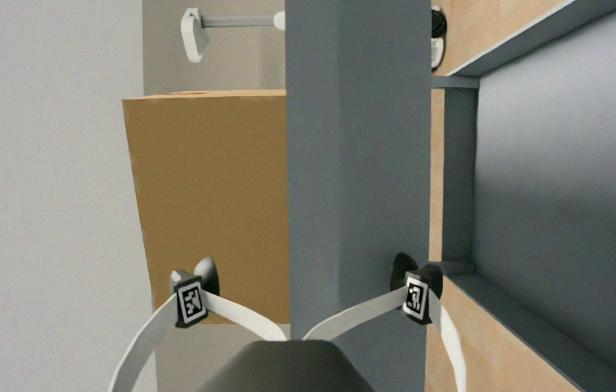

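move:
  blocking: false
  r2: {"base": {"strafe_m": -0.135}, "pace": "slow", "contact_limits": {"strafe_m": 0.2}}
  cameras: []

wait:
  seconds: 4
  cameras: ["r2_head_camera", "r2_wrist_camera"]

Scene clock: 3374.10 s.
move: r2 moving
r1.base_odometry: x=-1.863 y=-1.093 heading=+1.497
r1.turned_by_wheels: +0.000
r1.turned_by_imu: +0.000
r1.base_tilt: forward=-1.6 right=+1.2
r1.lidar_m: 0.59 0.60 3.41 1.82 1.68 2.77 1.53 1.31 1.29 1.37 1.13 1.15
r1.base_status: not commanded
r1.joint_positions: lift_m=+0.660 arm_m=+0.200 wrist_yaw_rad=+0.843 wrist_pitch_rad=+0.002 wrist_roll_rad=+0.000 gripper_m=-0.029
r1.joint_status: not commanded
r1.measured_speeds: translate_m=+0.000 strafe_m=+0.000 rotate_rad=+0.000 lift_m=+0.000 arm_m=+0.000 wrist_yaw_rad=+0.000 wrist_pitch_rad=+0.000 wrist_roll_rad=+0.000
r1.motor_effort: lift_m=+23(23) arm_m=-5(5) wheel_0=+11(11) wheel_1=+0(0) wheel_2=+9(9)
r1.servo_current: wrist_yaw_rad=39(65) wrist_pitch_rad=39(46) wrist_roll_rad=39(59) gripper_m=72(85)
r1.contact_limits: translate_m 0.7
r1.hand_pose: x=+0.6281 y=+0.1572 z=+0.8372 quat_wxyz=(+0.912, +0.000, +0.001, +0.409) (m; r1's base frame)
r1.wrist_depth_mm: - - 244 243 243 242 242 / - - 244 244 243 243 243 / - - 245 244 244 244 243 / - - 246 245 245 244 243 / - - 246 245 244 245 245 / - - 246 182 246 245 245 / - 1921 247 179 247 246 246
r2.base_odometry: x=-0.665 y=-0.105 heading=-2.840
r2.turned_by_wheels: +0.000
r2.turned_by_imu: +0.001
r2.base_tilt: forward=-0.8 right=+0.0
r2.lidar_m: 0.39 0.44 2.49 2.40 2.57 1.99 1.93 2.07 2.29 2.24 2.40 0.43
r2.base_status: strafe_m moving
r2.joint_positions: lift_m=+0.688 arm_m=+0.000 wrist_yaw_rad=-0.002 wrist_pitch_rad=+0.002 wrist_roll_rad=+1.568 gripper_m=+0.100
r2.joint_status: not commanded
r2.measured_speeds: translate_m=+0.000 strafe_m=-0.056 rotate_rad=-0.001 lift_m=+0.000 arm_m=+0.000 wrist_yaw_rad=+0.000 wrist_pitch_rad=+0.000 wrist_roll_rad=+0.000
r2.motor_effort: lift_m=+17(18) arm_m=+4(4) wheel_0=+7(9) wheel_1=-7(10) wheel_2=-1(2)
r2.servo_current: wrist_yaw_rad=46(59) wrist_pitch_rad=46(46) wrist_roll_rad=52(59) gripper_m=52(59)
r2.contact_limits: lift_m 0.2; strafe_m 0.2
r2.hand_pose: x=+0.4591 y=-0.0879 z=+0.8655 quat_wxyz=(+0.708, +0.706, +0.000, -0.001) (m; r2's base frame)
r2.wrist_depth_mm: - - - 172 230 1756 - / - - - 175 232 - - / - 449 439 179 236 - - / - - 459 180 240 - - / - - 480 183 243 - - / - - 198 185 202 715 - / - - - 112 251 1863 504
pictures: none
No camera images: "cameras" was empty.

Scene clock: 3376.10 s.
earlier move: r2 done
r1.base_odometry: x=-1.863 y=-1.093 heading=+1.497
r1.turned_by_wheels: +0.000
r1.turned_by_imu: +0.000
r1.base_tilt: forward=-1.5 right=+1.3
r1.lidar_m: 0.55 0.60 3.41 1.81 1.70 2.77 1.52 1.28 1.27 1.37 1.13 1.13
r1.base_status: not commanded
r1.joint_positions: lift_m=+0.660 arm_m=+0.200 wrist_yaw_rad=+0.843 wrist_pitch_rad=+0.002 wrist_roll_rad=+0.000 gripper_m=-0.029
r1.joint_status: not commanded
r1.measured_speeds: translate_m=+0.000 strafe_m=+0.000 rotate_rad=+0.000 lift_m=+0.000 arm_m=+0.000 wrist_yaw_rad=+0.000 wrist_pitch_rad=+0.000 wrist_roll_rad=+0.000
r1.motor_effort: lift_m=+23(23) arm_m=-5(5) wheel_0=+10(11) wheel_1=+0(0) wheel_2=+9(9)
r1.servo_current: wrist_yaw_rad=52(72) wrist_pitch_rad=39(52) wrist_roll_rad=59(72) gripper_m=72(85)
r1.contact_limits: translate_m 0.7
r1.hand_pose: x=+0.6281 y=+0.1572 z=+0.8372 quat_wxyz=(+0.912, +0.000, +0.001, +0.409) (m; r1's base frame)
r1.wrist_depth_mm: - - 243 243 243 243 241 / - - 244 244 243 244 243 / - - 245 244 244 244 244 / - - 246 245 244 244 244 / - - 246 245 245 245 244 / - - 246 182 246 245 245 / - 1921 247 179 246 246 245
r2.base_odometry: x=-0.701 y=+0.010 heading=-2.839
r2.turned_by_wheels: +0.000
r2.turned_by_imu: +0.001
r2.base_tilt: forward=-0.7 right=+0.1
r2.lidar_m: 0.41 0.42 2.65 2.50 2.67 2.02 1.96 2.08 2.21 2.12 2.27 0.41
r2.base_status: done
r2.joint_positions: lift_m=+0.688 arm_m=+0.000 wrist_yaw_rad=-0.001 wrist_pitch_rad=+0.002 wrist_roll_rad=+1.568 gripper_m=+0.100
r2.joint_status: not commanded
r2.measured_speeds: translate_m=+0.000 strafe_m=+0.000 rotate_rad=+0.000 lift_m=+0.000 arm_m=+0.000 wrist_yaw_rad=+0.000 wrist_pitch_rad=+0.000 wrist_roll_rad=+0.000
r2.motor_effort: lift_m=+17(18) arm_m=+3(4) wheel_0=+8(16) wheel_1=-4(10) wheel_2=+0(2)
r2.servo_current: wrist_yaw_rad=39(65) wrist_pitch_rad=46(46) wrist_roll_rad=52(59) gripper_m=52(59)
r2.contact_limits: lift_m 0.2; strafe_m 0.2
r2.hand_pose: x=+0.4592 y=-0.0876 z=+0.8655 quat_wxyz=(+0.708, +0.706, +0.001, -0.001) (m; r2's base frame)
r2.wrist_depth_mm: - - - - - 1756 1229 / - - - 172 229 236 237 / - - - 175 234 - - / - - 466 178 238 - - / - - 455 181 243 - - / - - 198 183 246 - - / - - 508 112 250 - -
wait: 2.00 of 4 s (r2 has come to rest)
pictures: r2_head_camera, r2_wrist_camera
Images, in order (width x height): r2_head_camera 420x560, r2_wrist_camera 616x392.

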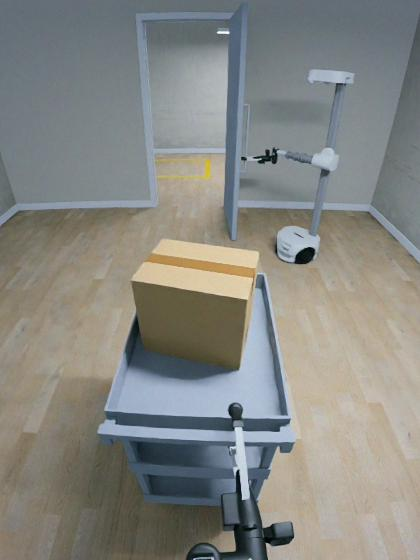

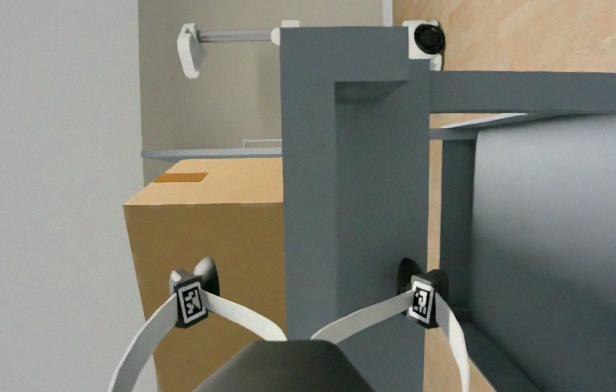

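move:
  blocking: false
  r2: {"joints": {"gripper_m": -0.035}}
  cameras: []

wait:
  seconds: 3
  cameras: ["r2_head_camera", "r2_wrist_camera"]

Scene clock: 3383.50 s.
move: r2 moving
r1.base_odometry: x=-1.863 y=-1.093 heading=+1.497
r1.turned_by_wheels: +0.000
r1.turned_by_imu: +0.000
r1.base_tilt: forward=-1.6 right=+1.3
r1.lidar_m: 0.57 0.59 3.42 1.78 1.67 2.77 1.56 1.26 1.31 1.33 1.15 1.14
r1.base_status: not commanded
r1.joint_positions: lift_m=+0.660 arm_m=+0.200 wrist_yaw_rad=+0.843 wrist_pitch_rad=+0.002 wrist_roll_rad=+0.000 gripper_m=-0.029
r1.joint_status: not commanded
r1.measured_speeds: translate_m=+0.000 strafe_m=+0.000 rotate_rad=+0.000 lift_m=+0.000 arm_m=+0.000 wrist_yaw_rad=+0.000 wrist_pitch_rad=+0.000 wrist_roll_rad=+0.000
r1.motor_effort: lift_m=+23(23) arm_m=-5(5) wheel_0=+11(11) wheel_1=+0(1) wheel_2=+9(9)
r1.servo_current: wrist_yaw_rad=39(59) wrist_pitch_rad=33(46) wrist_roll_rad=59(59) gripper_m=72(72)
r1.contact_limits: translate_m 0.7
r1.hand_pose: x=+0.6281 y=+0.1572 z=+0.8372 quat_wxyz=(+0.912, +0.000, +0.001, +0.409) (m; r1's base frame)
r1.wrist_depth_mm: - - 243 243 242 242 241 / - - 244 244 243 242 243 / - - 244 244 243 243 243 / - - 245 245 244 244 244 / - - 246 246 245 245 245 / - - 247 182 245 245 245 / - 1921 247 179 246 246 246
r2.base_odometry: x=-0.701 y=+0.010 heading=-2.839
r2.turned_by_wheels: +0.000
r2.turned_by_imu: +0.000
r2.base_tilt: forward=-0.7 right=+0.1
r2.lidar_m: 0.37 0.44 2.64 2.51 2.70 2.03 1.95 2.08 2.22 2.13 2.27 0.43
r2.base_status: not commanded
r2.joint_positions: lift_m=+0.688 arm_m=+0.000 wrist_yaw_rad=-0.001 wrist_pitch_rad=+0.002 wrist_roll_rad=+1.568 gripper_m=+0.083
r2.joint_status: gripper_m moving
r2.measured_speeds: translate_m=+0.000 strafe_m=+0.000 rotate_rad=+0.000 lift_m=+0.000 arm_m=+0.000 wrist_yaw_rad=+0.000 wrist_pitch_rad=+0.000 wrist_roll_rad=+0.000
r2.motor_effort: lift_m=+18(18) arm_m=+4(4) wheel_0=+8(8) wheel_1=-3(4) wheel_2=+0(0)
r2.servo_current: wrist_yaw_rad=59(59) wrist_pitch_rad=46(46) wrist_roll_rad=46(52) gripper_m=124(124)
r2.contact_limits: lift_m 0.2; strafe_m 0.2
r2.hand_pose: x=+0.4592 y=-0.0876 z=+0.8655 quat_wxyz=(+0.708, +0.706, +0.001, -0.001) (m; r2's base frame)
r2.wrist_depth_mm: - - - - - 1708 1182 / - - - 172 231 239 1078 / - - - 176 236 - - / - - 469 179 239 - - / - 469 452 181 243 - - / - - 198 184 197 - - / - - 504 112 252 - -
pictures: none
No camera images: "cameras" was empty.

Scene clock: 3385.00 s.
earlier move: r2 done
r1.base_odometry: x=-1.863 y=-1.093 heading=+1.497
r1.turned_by_wheels: +0.000
r1.turned_by_imu: +0.000
r1.base_tilt: forward=-1.5 right=+1.3
r1.lidar_m: 0.58 0.59 3.42 1.82 1.65 2.78 1.54 1.29 1.28 1.36 1.13 1.13
r1.base_status: not commanded
r1.joint_positions: lift_m=+0.660 arm_m=+0.200 wrist_yaw_rad=+0.843 wrist_pitch_rad=+0.002 wrist_roll_rad=+0.000 gripper_m=-0.029
r1.joint_status: not commanded
r1.measured_speeds: translate_m=+0.000 strafe_m=+0.000 rotate_rad=+0.000 lift_m=+0.000 arm_m=+0.000 wrist_yaw_rad=+0.000 wrist_pitch_rad=+0.000 wrist_roll_rad=+0.000
r1.motor_effort: lift_m=+23(23) arm_m=-5(5) wheel_0=+10(11) wheel_1=+0(1) wheel_2=+9(9)
r1.servo_current: wrist_yaw_rad=46(65) wrist_pitch_rad=39(46) wrist_roll_rad=33(65) gripper_m=78(78)
r1.contact_limits: translate_m 0.7
r1.hand_pose: x=+0.6281 y=+0.1572 z=+0.8372 quat_wxyz=(+0.912, +0.000, +0.001, +0.409) (m; r1's base frame)
r1.wrist_depth_mm: - - 243 243 243 242 242 / - - 244 244 244 242 243 / - - 245 244 244 244 243 / - - 245 245 245 244 244 / - - 245 245 245 245 244 / - - 246 182 246 245 245 / - 1921 247 179 247 246 245
r2.base_odometry: x=-0.701 y=+0.010 heading=-2.840
r2.turned_by_wheels: +0.000
r2.turned_by_imu: +0.000
r2.base_tilt: forward=-0.6 right=+0.1
r2.lidar_m: 0.38 0.42 2.64 2.54 2.69 2.02 1.96 2.08 2.20 2.14 2.27 0.41
r2.base_status: not commanded
r2.joint_positions: lift_m=+0.688 arm_m=+0.000 wrist_yaw_rad=+0.000 wrist_pitch_rad=+0.003 wrist_roll_rad=+1.568 gripper_m=-0.034
r2.joint_status: all done
r2.measured_speeds: translate_m=+0.000 strafe_m=+0.000 rotate_rad=+0.000 lift_m=+0.000 arm_m=+0.000 wrist_yaw_rad=+0.000 wrist_pitch_rad=+0.000 wrist_roll_rad=+0.000
r2.motor_effort: lift_m=+17(18) arm_m=-4(4) wheel_0=+1(8) wheel_1=-3(4) wheel_2=+0(0)
r2.servo_current: wrist_yaw_rad=46(65) wrist_pitch_rad=39(46) wrist_roll_rad=39(59) gripper_m=117(273)
r2.contact_limits: lift_m 0.2; strafe_m 0.2
r2.hand_pose: x=+0.4593 y=-0.0875 z=+0.8654 quat_wxyz=(+0.708, +0.706, +0.001, -0.001) (m; r2's base frame)
r2.wrist_depth_mm: - - - - - 1756 1205 / - - - 162 194 226 1098 / - - - 164 224 - - / - - 473 166 227 - - / - 452 442 170 230 - - / - - 185 172 181 - - / - - 496 112 237 - -
wait: 1.50 of 3 s (r2 has come to rest)
pictures: r2_head_camera, r2_wrist_camera
Images, in order (width x height): r2_head_camera 420x560, r2_wrist_camera 616x392.

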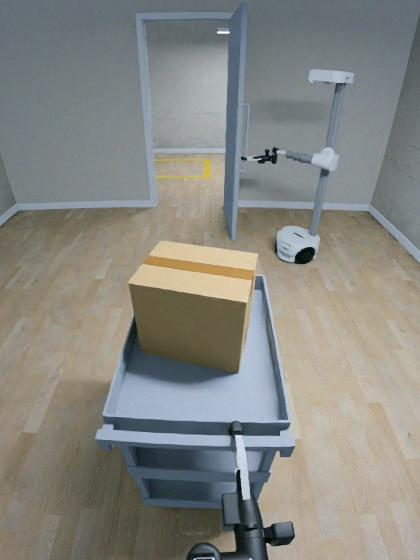

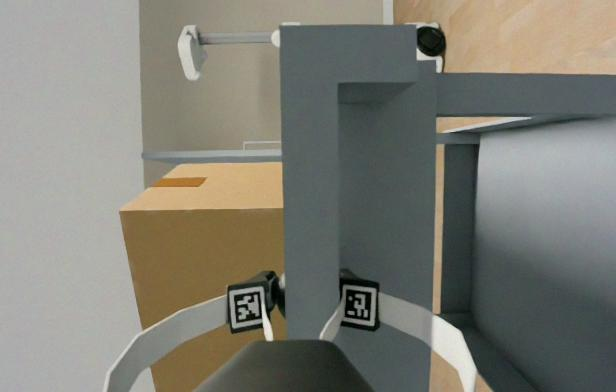

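move:
  blocking: false
  r2: {"base": {"translate_m": 0.35, "strafe_m": 0.0}, "pace": "slow", "contact_limits": {"translate_m": 0.6}}
  cameras: []

wait:
  seconds: 6
  cameras: ["r2_head_camera"]

Scene clock: 3391.57 s.
move: r2 moving
r1.base_odometry: x=-1.863 y=-1.093 heading=+1.497
r1.turned_by_wheels: +0.000
r1.turned_by_imu: +0.000
r1.base_tilt: forward=-1.6 right=+1.2
r1.lidar_m: 0.58 0.60 3.40 1.85 1.67 2.78 1.56 1.30 1.29 1.38 1.13 1.16
r1.base_status: not commanded
r1.joint_positions: lift_m=+0.660 arm_m=+0.200 wrist_yaw_rad=+0.843 wrist_pitch_rad=+0.002 wrist_roll_rad=+0.000 gripper_m=-0.029
r1.joint_status: not commanded
r1.measured_speeds: translate_m=+0.000 strafe_m=+0.000 rotate_rad=+0.000 lift_m=+0.000 arm_m=+0.000 wrist_yaw_rad=+0.000 wrist_pitch_rad=+0.000 wrist_roll_rad=+0.000
r1.motor_effort: lift_m=+23(23) arm_m=-5(5) wheel_0=+10(11) wheel_1=+0(0) wheel_2=+9(9)
r1.servo_current: wrist_yaw_rad=65(65) wrist_pitch_rad=46(46) wrist_roll_rad=65(65) gripper_m=72(78)
r1.contact_limits: translate_m 0.7
r1.hand_pose: x=+0.6281 y=+0.1572 z=+0.8372 quat_wxyz=(+0.912, +0.000, +0.001, +0.409) (m; r1's base frame)
r1.wrist_depth_mm: - - 244 243 243 243 242 / - - 244 244 243 243 243 / - - 244 244 243 243 243 / - - 245 244 245 244 243 / - - 245 245 245 245 245 / - - 246 182 245 246 246 / - 1921 247 179 246 245 246
r2.base_odometry: x=-0.712 y=+0.007 heading=-2.840
r2.turned_by_wheels: +0.000
r2.turned_by_imu: +0.000
r2.base_tilt: forward=-0.7 right=+0.1
r2.lidar_m: 0.38 0.40 2.63 2.51 2.68 2.02 1.96 2.06 2.18 2.14 2.25 0.40
r2.base_status: translate_m moving; strafe_m moving
r2.joint_positions: lift_m=+0.688 arm_m=+0.000 wrist_yaw_rad=+0.000 wrist_pitch_rad=+0.003 wrist_roll_rad=+1.568 gripper_m=-0.034
r2.joint_status: not commanded
r2.measured_speeds: translate_m=+0.049 strafe_m=+0.000 rotate_rad=+0.001 lift_m=+0.000 arm_m=+0.000 wrist_yaw_rad=+0.000 wrist_pitch_rad=+0.000 wrist_roll_rad=+0.000
r2.motor_effort: lift_m=+17(18) arm_m=+0(4) wheel_0=+9(12) wheel_1=+9(9) wheel_2=-15(16)
r2.servo_current: wrist_yaw_rad=59(59) wrist_pitch_rad=46(46) wrist_roll_rad=52(52) gripper_m=91(124)
r2.contact_limits: lift_m 0.2; translate_m 0.6
r2.hand_pose: x=+0.4593 y=-0.0875 z=+0.8654 quat_wxyz=(+0.708, +0.706, +0.001, -0.001) (m; r2's base frame)
r2.wrist_depth_mm: - - - - - 1708 1205 / - - - 161 191 228 1098 / - - - 163 223 - - / - - 484 165 225 - - / - 452 439 168 229 - - / - - 186 170 180 - - / - - 492 112 236 - -
pictures: none
No camera images: "cameras" was empty.

Scene clock: 3395.87 s.
earlier move: r2 done
r1.base_odometry: x=-1.863 y=-1.093 heading=+1.497
r1.turned_by_wheels: +0.000
r1.turned_by_imu: +0.000
r1.base_tilt: forward=-1.6 right=+1.2
r1.lidar_m: 0.57 0.61 3.41 1.41 1.39 2.81 1.53 1.29 1.31 1.34 1.14 1.14
r1.base_status: not commanded
r1.joint_positions: lift_m=+0.660 arm_m=+0.200 wrist_yaw_rad=+0.843 wrist_pitch_rad=+0.002 wrist_roll_rad=+0.000 gripper_m=-0.029
r1.joint_status: not commanded
r1.measured_speeds: translate_m=+0.000 strafe_m=+0.000 rotate_rad=+0.000 lift_m=+0.000 arm_m=+0.000 wrist_yaw_rad=+0.000 wrist_pitch_rad=+0.000 wrist_roll_rad=+0.000
r1.motor_effort: lift_m=+23(23) arm_m=-5(5) wheel_0=+10(11) wheel_1=+0(0) wheel_2=+9(9)
r1.servo_current: wrist_yaw_rad=39(72) wrist_pitch_rad=39(52) wrist_roll_rad=52(72) gripper_m=65(85)
r1.contact_limits: translate_m 0.7
r1.hand_pose: x=+0.6281 y=+0.1572 z=+0.8372 quat_wxyz=(+0.912, +0.000, +0.001, +0.409) (m; r1's base frame)
r1.wrist_depth_mm: - - 244 243 243 242 242 / - - 243 243 242 242 243 / - - 245 243 243 244 244 / - - 245 244 244 243 244 / - - 246 245 245 245 245 / - - 246 182 245 245 245 / - 1921 247 179 247 246 246
r2.base_odometry: x=-1.035 y=-0.094 heading=-2.839
r2.turned_by_wheels: +0.000
r2.turned_by_imu: +0.001
r2.base_tilt: forward=-0.7 right=+0.0
r2.lidar_m: 0.35 0.37 2.62 2.51 2.65 2.37 2.31 2.45 2.24 2.14 2.28 0.43
r2.base_status: done
r2.joint_positions: lift_m=+0.688 arm_m=+0.000 wrist_yaw_rad=-0.001 wrist_pitch_rad=+0.003 wrist_roll_rad=+1.568 gripper_m=-0.034
r2.joint_status: not commanded
r2.measured_speeds: translate_m=+0.000 strafe_m=+0.000 rotate_rad=+0.000 lift_m=+0.000 arm_m=+0.000 wrist_yaw_rad=+0.000 wrist_pitch_rad=+0.000 wrist_roll_rad=+0.000
r2.motor_effort: lift_m=+17(18) arm_m=+4(4) wheel_0=+5(12) wheel_1=+6(9) wheel_2=-7(16)
r2.servo_current: wrist_yaw_rad=52(59) wrist_pitch_rad=39(52) wrist_roll_rad=46(65) gripper_m=85(124)
r2.contact_limits: lift_m 0.2; translate_m 0.6
r2.hand_pose: x=+0.4591 y=-0.0878 z=+0.8654 quat_wxyz=(+0.708, +0.706, +0.000, -0.002) (m; r2's base frame)
r2.wrist_depth_mm: - - - 1921 1983 1708 1205 / - - - 170 195 236 1078 / - - - 170 230 1537 - / - - 574 170 230 - - / - 442 439 171 231 - - / - - 185 171 181 - - / - 473 473 112 234 - -
wait: 4.30 of 6 s (r2 has come to rest)
pictures: r2_head_camera
Images, in order (width x height): r2_head_camera 420x560.

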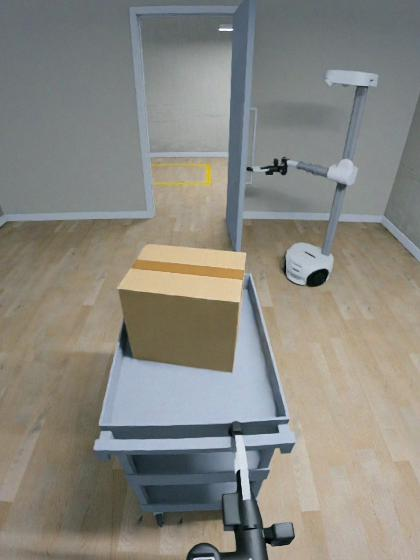

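move:
  blocking: false
  r2: {"base": {"translate_m": 0.55, "strafe_m": 0.045}, "pace": "slow", "contact_limits": {"translate_m": 0.6}}
  cameras: []

wait:
  seconds: 8
  cameras: ["r2_head_camera"]

Scene clock: 3406.03 s.
move: r2 moving
r1.base_odometry: x=-1.863 y=-1.093 heading=+1.497
r1.turned_by_wheels: +0.000
r1.turned_by_imu: +0.000
r1.base_tilt: forward=-1.6 right=+1.2
r1.lidar_m: 0.57 0.61 3.40 1.39 1.41 2.77 1.56 1.28 1.27 1.37 1.15 1.13
r1.base_status: not commanded
r1.joint_positions: lift_m=+0.660 arm_m=+0.200 wrist_yaw_rad=+0.843 wrist_pitch_rad=+0.002 wrist_roll_rad=+0.000 gripper_m=-0.029
r1.joint_status: not commanded
r1.measured_speeds: translate_m=+0.000 strafe_m=+0.000 rotate_rad=+0.000 lift_m=+0.000 arm_m=+0.000 wrist_yaw_rad=+0.000 wrist_pitch_rad=+0.000 wrist_roll_rad=+0.000
r1.motor_effort: lift_m=+23(23) arm_m=-5(5) wheel_0=+10(11) wheel_1=+0(0) wheel_2=+9(9)
r1.servo_current: wrist_yaw_rad=46(65) wrist_pitch_rad=46(46) wrist_roll_rad=52(59) gripper_m=72(78)
r1.contact_limits: translate_m 0.7
r1.hand_pose: x=+0.6281 y=+0.1572 z=+0.8372 quat_wxyz=(+0.912, +0.000, +0.001, +0.409) (m; r1's base frame)
r1.wrist_depth_mm: - - 243 242 243 242 242 / - - 244 244 243 243 242 / - - 245 244 244 244 243 / - - 245 245 244 244 244 / - - 246 246 245 245 245 / - - 247 182 246 244 245 / - 1983 246 179 246 245 245
r2.base_odometry: x=-1.046 y=-0.099 heading=-2.839
r2.turned_by_wheels: +0.000
r2.turned_by_imu: +0.001
r2.base_tilt: forward=-0.7 right=+0.1
r2.lidar_m: 0.37 0.37 2.60 2.52 2.66 2.37 2.30 2.45 2.22 2.14 2.30 0.41
r2.base_status: translate_m moving; strafe_m moving
r2.joint_positions: lift_m=+0.688 arm_m=+0.000 wrist_yaw_rad=-0.001 wrist_pitch_rad=+0.003 wrist_roll_rad=+1.568 gripper_m=-0.034
r2.joint_status: not commanded
r2.measured_speeds: translate_m=+0.049 strafe_m=+0.004 rotate_rad=-0.001 lift_m=+0.000 arm_m=+0.000 wrist_yaw_rad=+0.000 wrist_pitch_rad=+0.000 wrist_roll_rad=+0.000
r2.motor_effort: lift_m=+17(18) arm_m=+4(4) wheel_0=+6(10) wheel_1=+5(9) wheel_2=-12(14)
r2.servo_current: wrist_yaw_rad=52(52) wrist_pitch_rad=52(52) wrist_roll_rad=52(52) gripper_m=85(98)
r2.contact_limits: lift_m 0.2; translate_m 0.6
r2.hand_pose: x=+0.4591 y=-0.0878 z=+0.8654 quat_wxyz=(+0.708, +0.706, +0.000, -0.002) (m; r2's base frame)
r2.wrist_depth_mm: - - - 1921 1983 1708 1229 / - - - 171 222 237 1098 / - - - 171 231 1576 - / - - 603 171 232 - - / - 442 436 171 231 - - / - - 185 171 182 - - / - 477 466 112 232 - -
pictures: none
No camera images: "cameras" was empty.

Scene clock: 3412.33 s.
earlier move: r2 done
r1.base_odometry: x=-1.863 y=-1.093 heading=+1.497
r1.turned_by_wheels: +0.000
r1.turned_by_imu: +0.000
r1.base_tilt: forward=-1.6 right=+1.3
r1.lidar_m: 0.57 0.61 3.42 1.21 1.42 2.81 1.56 1.27 1.28 1.34 1.14 1.13
r1.base_status: not commanded
r1.joint_positions: lift_m=+0.660 arm_m=+0.200 wrist_yaw_rad=+0.843 wrist_pitch_rad=+0.002 wrist_roll_rad=+0.000 gripper_m=-0.029
r1.joint_status: not commanded
r1.measured_speeds: translate_m=+0.000 strafe_m=+0.000 rotate_rad=+0.000 lift_m=+0.000 arm_m=+0.000 wrist_yaw_rad=+0.000 wrist_pitch_rad=+0.000 wrist_roll_rad=+0.000
r1.motor_effort: lift_m=+23(23) arm_m=-5(6) wheel_0=+10(11) wheel_1=+0(0) wheel_2=+9(9)
r1.servo_current: wrist_yaw_rad=52(72) wrist_pitch_rad=33(52) wrist_roll_rad=65(72) gripper_m=72(85)
r1.contact_limits: translate_m 0.7
r1.hand_pose: x=+0.6281 y=+0.1572 z=+0.8372 quat_wxyz=(+0.912, +0.000, +0.001, +0.409) (m; r1's base frame)
r1.wrist_depth_mm: - - 243 243 243 242 242 / - - 244 243 244 243 242 / - - 244 244 243 244 243 / - - 245 245 245 244 243 / - - 246 245 245 245 245 / - - 246 182 246 245 245 / - 1921 247 179 246 245 246
r2.base_odometry: x=-1.546 y=-0.300 heading=-2.839
r2.turned_by_wheels: +0.000
r2.turned_by_imu: +0.001
r2.base_tilt: forward=-0.7 right=+0.1
r2.lidar_m: 0.32 0.31 2.56 2.46 2.59 2.93 2.88 3.01 2.29 2.21 2.34 0.44
r2.base_status: done
r2.joint_positions: lift_m=+0.688 arm_m=+0.000 wrist_yaw_rad=-0.001 wrist_pitch_rad=+0.003 wrist_roll_rad=+1.568 gripper_m=-0.034
r2.joint_status: not commanded
r2.measured_speeds: translate_m=+0.000 strafe_m=+0.000 rotate_rad=+0.000 lift_m=+0.000 arm_m=+0.000 wrist_yaw_rad=+0.000 wrist_pitch_rad=+0.000 wrist_roll_rad=+0.000
r2.motor_effort: lift_m=+18(18) arm_m=+4(4) wheel_0=+4(12) wheel_1=+6(9) wheel_2=-7(14)
r2.servo_current: wrist_yaw_rad=39(72) wrist_pitch_rad=39(52) wrist_roll_rad=52(65) gripper_m=91(98)
r2.contact_limits: lift_m 0.2; translate_m 0.6
r2.hand_pose: x=+0.4591 y=-0.0878 z=+0.8654 quat_wxyz=(+0.708, +0.706, +0.000, -0.002) (m; r2's base frame)
r2.wrist_depth_mm: - - - - - 1708 1205 / - - - 222 - 1756 1205 / - - - 208 270 279 281 / - - - 253 255 1808 1308 / - - - 181 242 - - / - - 186 171 181 - - / - 410 407 112 218 - -
wait: 6.30 of 8 s (r2 has come to rest)
pictures: r2_head_camera
Images, in order (width x height): r2_head_camera 420x560.

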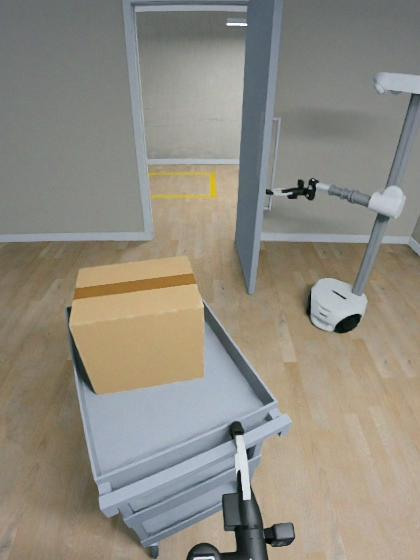

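move:
  blocking: false
  r2: {"base": {"strafe_m": 0.36}, "pace": "slow", "contact_limits": {"strafe_m": 0.6}}
  cameras: []

wait:
  seconds: 6
  cameras: ["r2_head_camera"]

Scene clock: 3444.67 s.
move: r2 moving
r1.base_odometry: x=-1.863 y=-1.093 heading=+1.497
r1.turned_by_wheels: +0.000
r1.turned_by_imu: +0.000
r1.base_tilt: forward=-1.6 right=+1.3
r1.lidar_m: 0.58 0.59 3.42 1.21 1.42 2.80 1.56 1.29 1.29 1.37 1.14 1.15
r1.base_status: not commanded
r1.joint_positions: lift_m=+0.660 arm_m=+0.200 wrist_yaw_rad=+0.843 wrist_pitch_rad=+0.002 wrist_roll_rad=+0.000 gripper_m=-0.029
r1.joint_status: not commanded
r1.measured_speeds: translate_m=+0.000 strafe_m=+0.000 rotate_rad=+0.000 lift_m=+0.000 arm_m=+0.000 wrist_yaw_rad=+0.000 wrist_pitch_rad=+0.000 wrist_roll_rad=+0.000
r1.motor_effort: lift_m=+23(23) arm_m=-5(6) wheel_0=+11(11) wheel_1=+0(0) wheel_2=+9(9)
r1.servo_current: wrist_yaw_rad=52(65) wrist_pitch_rad=46(46) wrist_roll_rad=59(59) gripper_m=72(78)
r1.contact_limits: translate_m 0.7
r1.hand_pose: x=+0.6281 y=+0.1572 z=+0.8372 quat_wxyz=(+0.912, +0.000, +0.001, +0.409) (m; r1's base frame)
r1.wrist_depth_mm: - - 243 243 243 243 241 / - - 244 242 243 243 243 / - - 246 244 244 244 243 / - - 245 244 244 244 244 / - - 245 245 245 244 245 / - - 246 182 246 246 245 / - 1921 247 179 247 246 246
r2.base_odometry: x=-1.542 y=-0.314 heading=-2.840
r2.turned_by_wheels: +0.000
r2.turned_by_imu: +0.000
r2.base_tilt: forward=-0.7 right=+0.1
r2.lidar_m: 0.32 0.30 2.54 2.44 2.56 2.93 2.86 3.03 2.30 2.22 2.35 0.42
r2.base_status: strafe_m moving
r2.joint_positions: lift_m=+0.688 arm_m=+0.000 wrist_yaw_rad=-0.005 wrist_pitch_rad=+0.003 wrist_roll_rad=+1.568 gripper_m=-0.034
r2.joint_status: not commanded
r2.measured_speeds: translate_m=+0.000 strafe_m=+0.056 rotate_rad=-0.002 lift_m=+0.000 arm_m=+0.000 wrist_yaw_rad=-0.025 wrist_pitch_rad=+0.000 wrist_roll_rad=+0.000
r2.motor_effort: lift_m=+17(18) arm_m=+4(4) wheel_0=-9(13) wheel_1=+6(10) wheel_2=+0(6)
r2.servo_current: wrist_yaw_rad=59(59) wrist_pitch_rad=39(46) wrist_roll_rad=46(52) gripper_m=91(98)
r2.contact_limits: lift_m 0.2; strafe_m 0.6
r2.hand_pose: x=+0.4589 y=-0.0888 z=+0.8654 quat_wxyz=(+0.708, +0.706, -0.001, -0.003) (m; r2's base frame)
r2.wrist_depth_mm: - - - - - 1661 1229 / - - - 221 228 1808 1229 / - - - 208 273 283 283 / - - - 252 255 1756 1308 / - - - 183 239 1863 - / - - 183 171 182 - - / - 407 407 112 214 - -
pictures: none
No camera images: "cameras" was empty.

Scene clock: 3448.90 s.
earlier move: r2 done
r1.base_odometry: x=-1.863 y=-1.093 heading=+1.497
r1.turned_by_wheels: +0.000
r1.turned_by_imu: +0.000
r1.base_tilt: forward=-1.6 right=+1.3
r1.lidar_m: 0.59 0.59 1.45 1.27 2.16 2.76 1.54 1.28 1.28 1.37 1.14 1.13
r1.base_status: not commanded
r1.joint_positions: lift_m=+0.660 arm_m=+0.200 wrist_yaw_rad=+0.843 wrist_pitch_rad=+0.002 wrist_roll_rad=+0.000 gripper_m=-0.029
r1.joint_status: not commanded
r1.measured_speeds: translate_m=+0.000 strafe_m=+0.000 rotate_rad=+0.000 lift_m=+0.000 arm_m=+0.000 wrist_yaw_rad=+0.000 wrist_pitch_rad=+0.000 wrist_roll_rad=+0.000
r1.motor_effort: lift_m=+23(23) arm_m=-5(6) wheel_0=+11(11) wheel_1=+0(0) wheel_2=+9(9)
r1.servo_current: wrist_yaw_rad=65(78) wrist_pitch_rad=46(52) wrist_roll_rad=59(72) gripper_m=72(78)
r1.contact_limits: translate_m 0.7
r1.hand_pose: x=+0.6281 y=+0.1572 z=+0.8372 quat_wxyz=(+0.912, +0.000, +0.001, +0.409) (m; r1's base frame)
r1.wrist_depth_mm: - - 243 243 243 242 242 / - - 244 243 243 244 243 / - - 244 244 244 243 243 / - - 245 244 244 244 244 / - - 246 246 245 245 245 / - - 246 182 245 245 245 / - 1921 248 179 246 246 245
r2.base_odometry: x=-1.439 y=-0.644 heading=-2.840
r2.turned_by_wheels: +0.000
r2.turned_by_imu: -0.001
r2.base_tilt: forward=-0.7 right=+0.1
r2.lidar_m: 0.39 0.40 2.16 2.10 2.18 2.92 2.84 2.99 2.67 2.56 2.73 0.41
r2.base_status: done
r2.joint_positions: lift_m=+0.688 arm_m=+0.000 wrist_yaw_rad=-0.004 wrist_pitch_rad=+0.003 wrist_roll_rad=+1.568 gripper_m=-0.034
r2.joint_status: not commanded
r2.measured_speeds: translate_m=+0.000 strafe_m=+0.000 rotate_rad=+0.000 lift_m=+0.000 arm_m=+0.000 wrist_yaw_rad=+0.000 wrist_pitch_rad=+0.000 wrist_roll_rad=+0.000
r2.motor_effort: lift_m=+18(18) arm_m=+4(4) wheel_0=-5(18) wheel_1=+3(10) wheel_2=-3(6)
r2.servo_current: wrist_yaw_rad=46(65) wrist_pitch_rad=39(46) wrist_roll_rad=59(65) gripper_m=91(98)
r2.contact_limits: lift_m 0.2; strafe_m 0.6
r2.hand_pose: x=+0.4589 y=-0.0885 z=+0.8654 quat_wxyz=(+0.708, +0.706, +0.000, -0.002) (m; r2's base frame)
r2.wrist_depth_mm: - - - 164 164 1708 1229 / - - - 166 224 230 233 / - - - 166 227 - - / - - 484 168 228 - - / - 452 442 170 231 - - / - - 183 171 182 - - / - - 488 112 236 - -
wait: 4.23 of 6 s (r2 has come to rest)
pictures: r2_head_camera
Images, in order (width x height): r2_head_camera 420x560.

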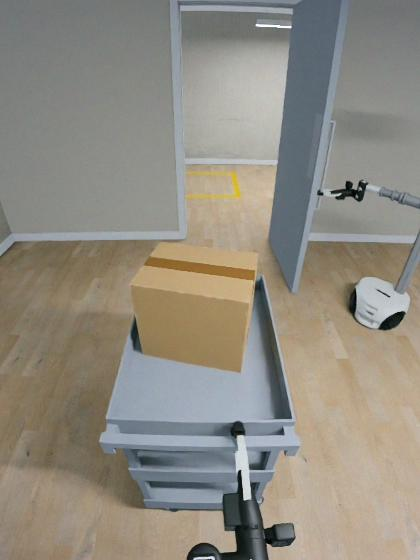

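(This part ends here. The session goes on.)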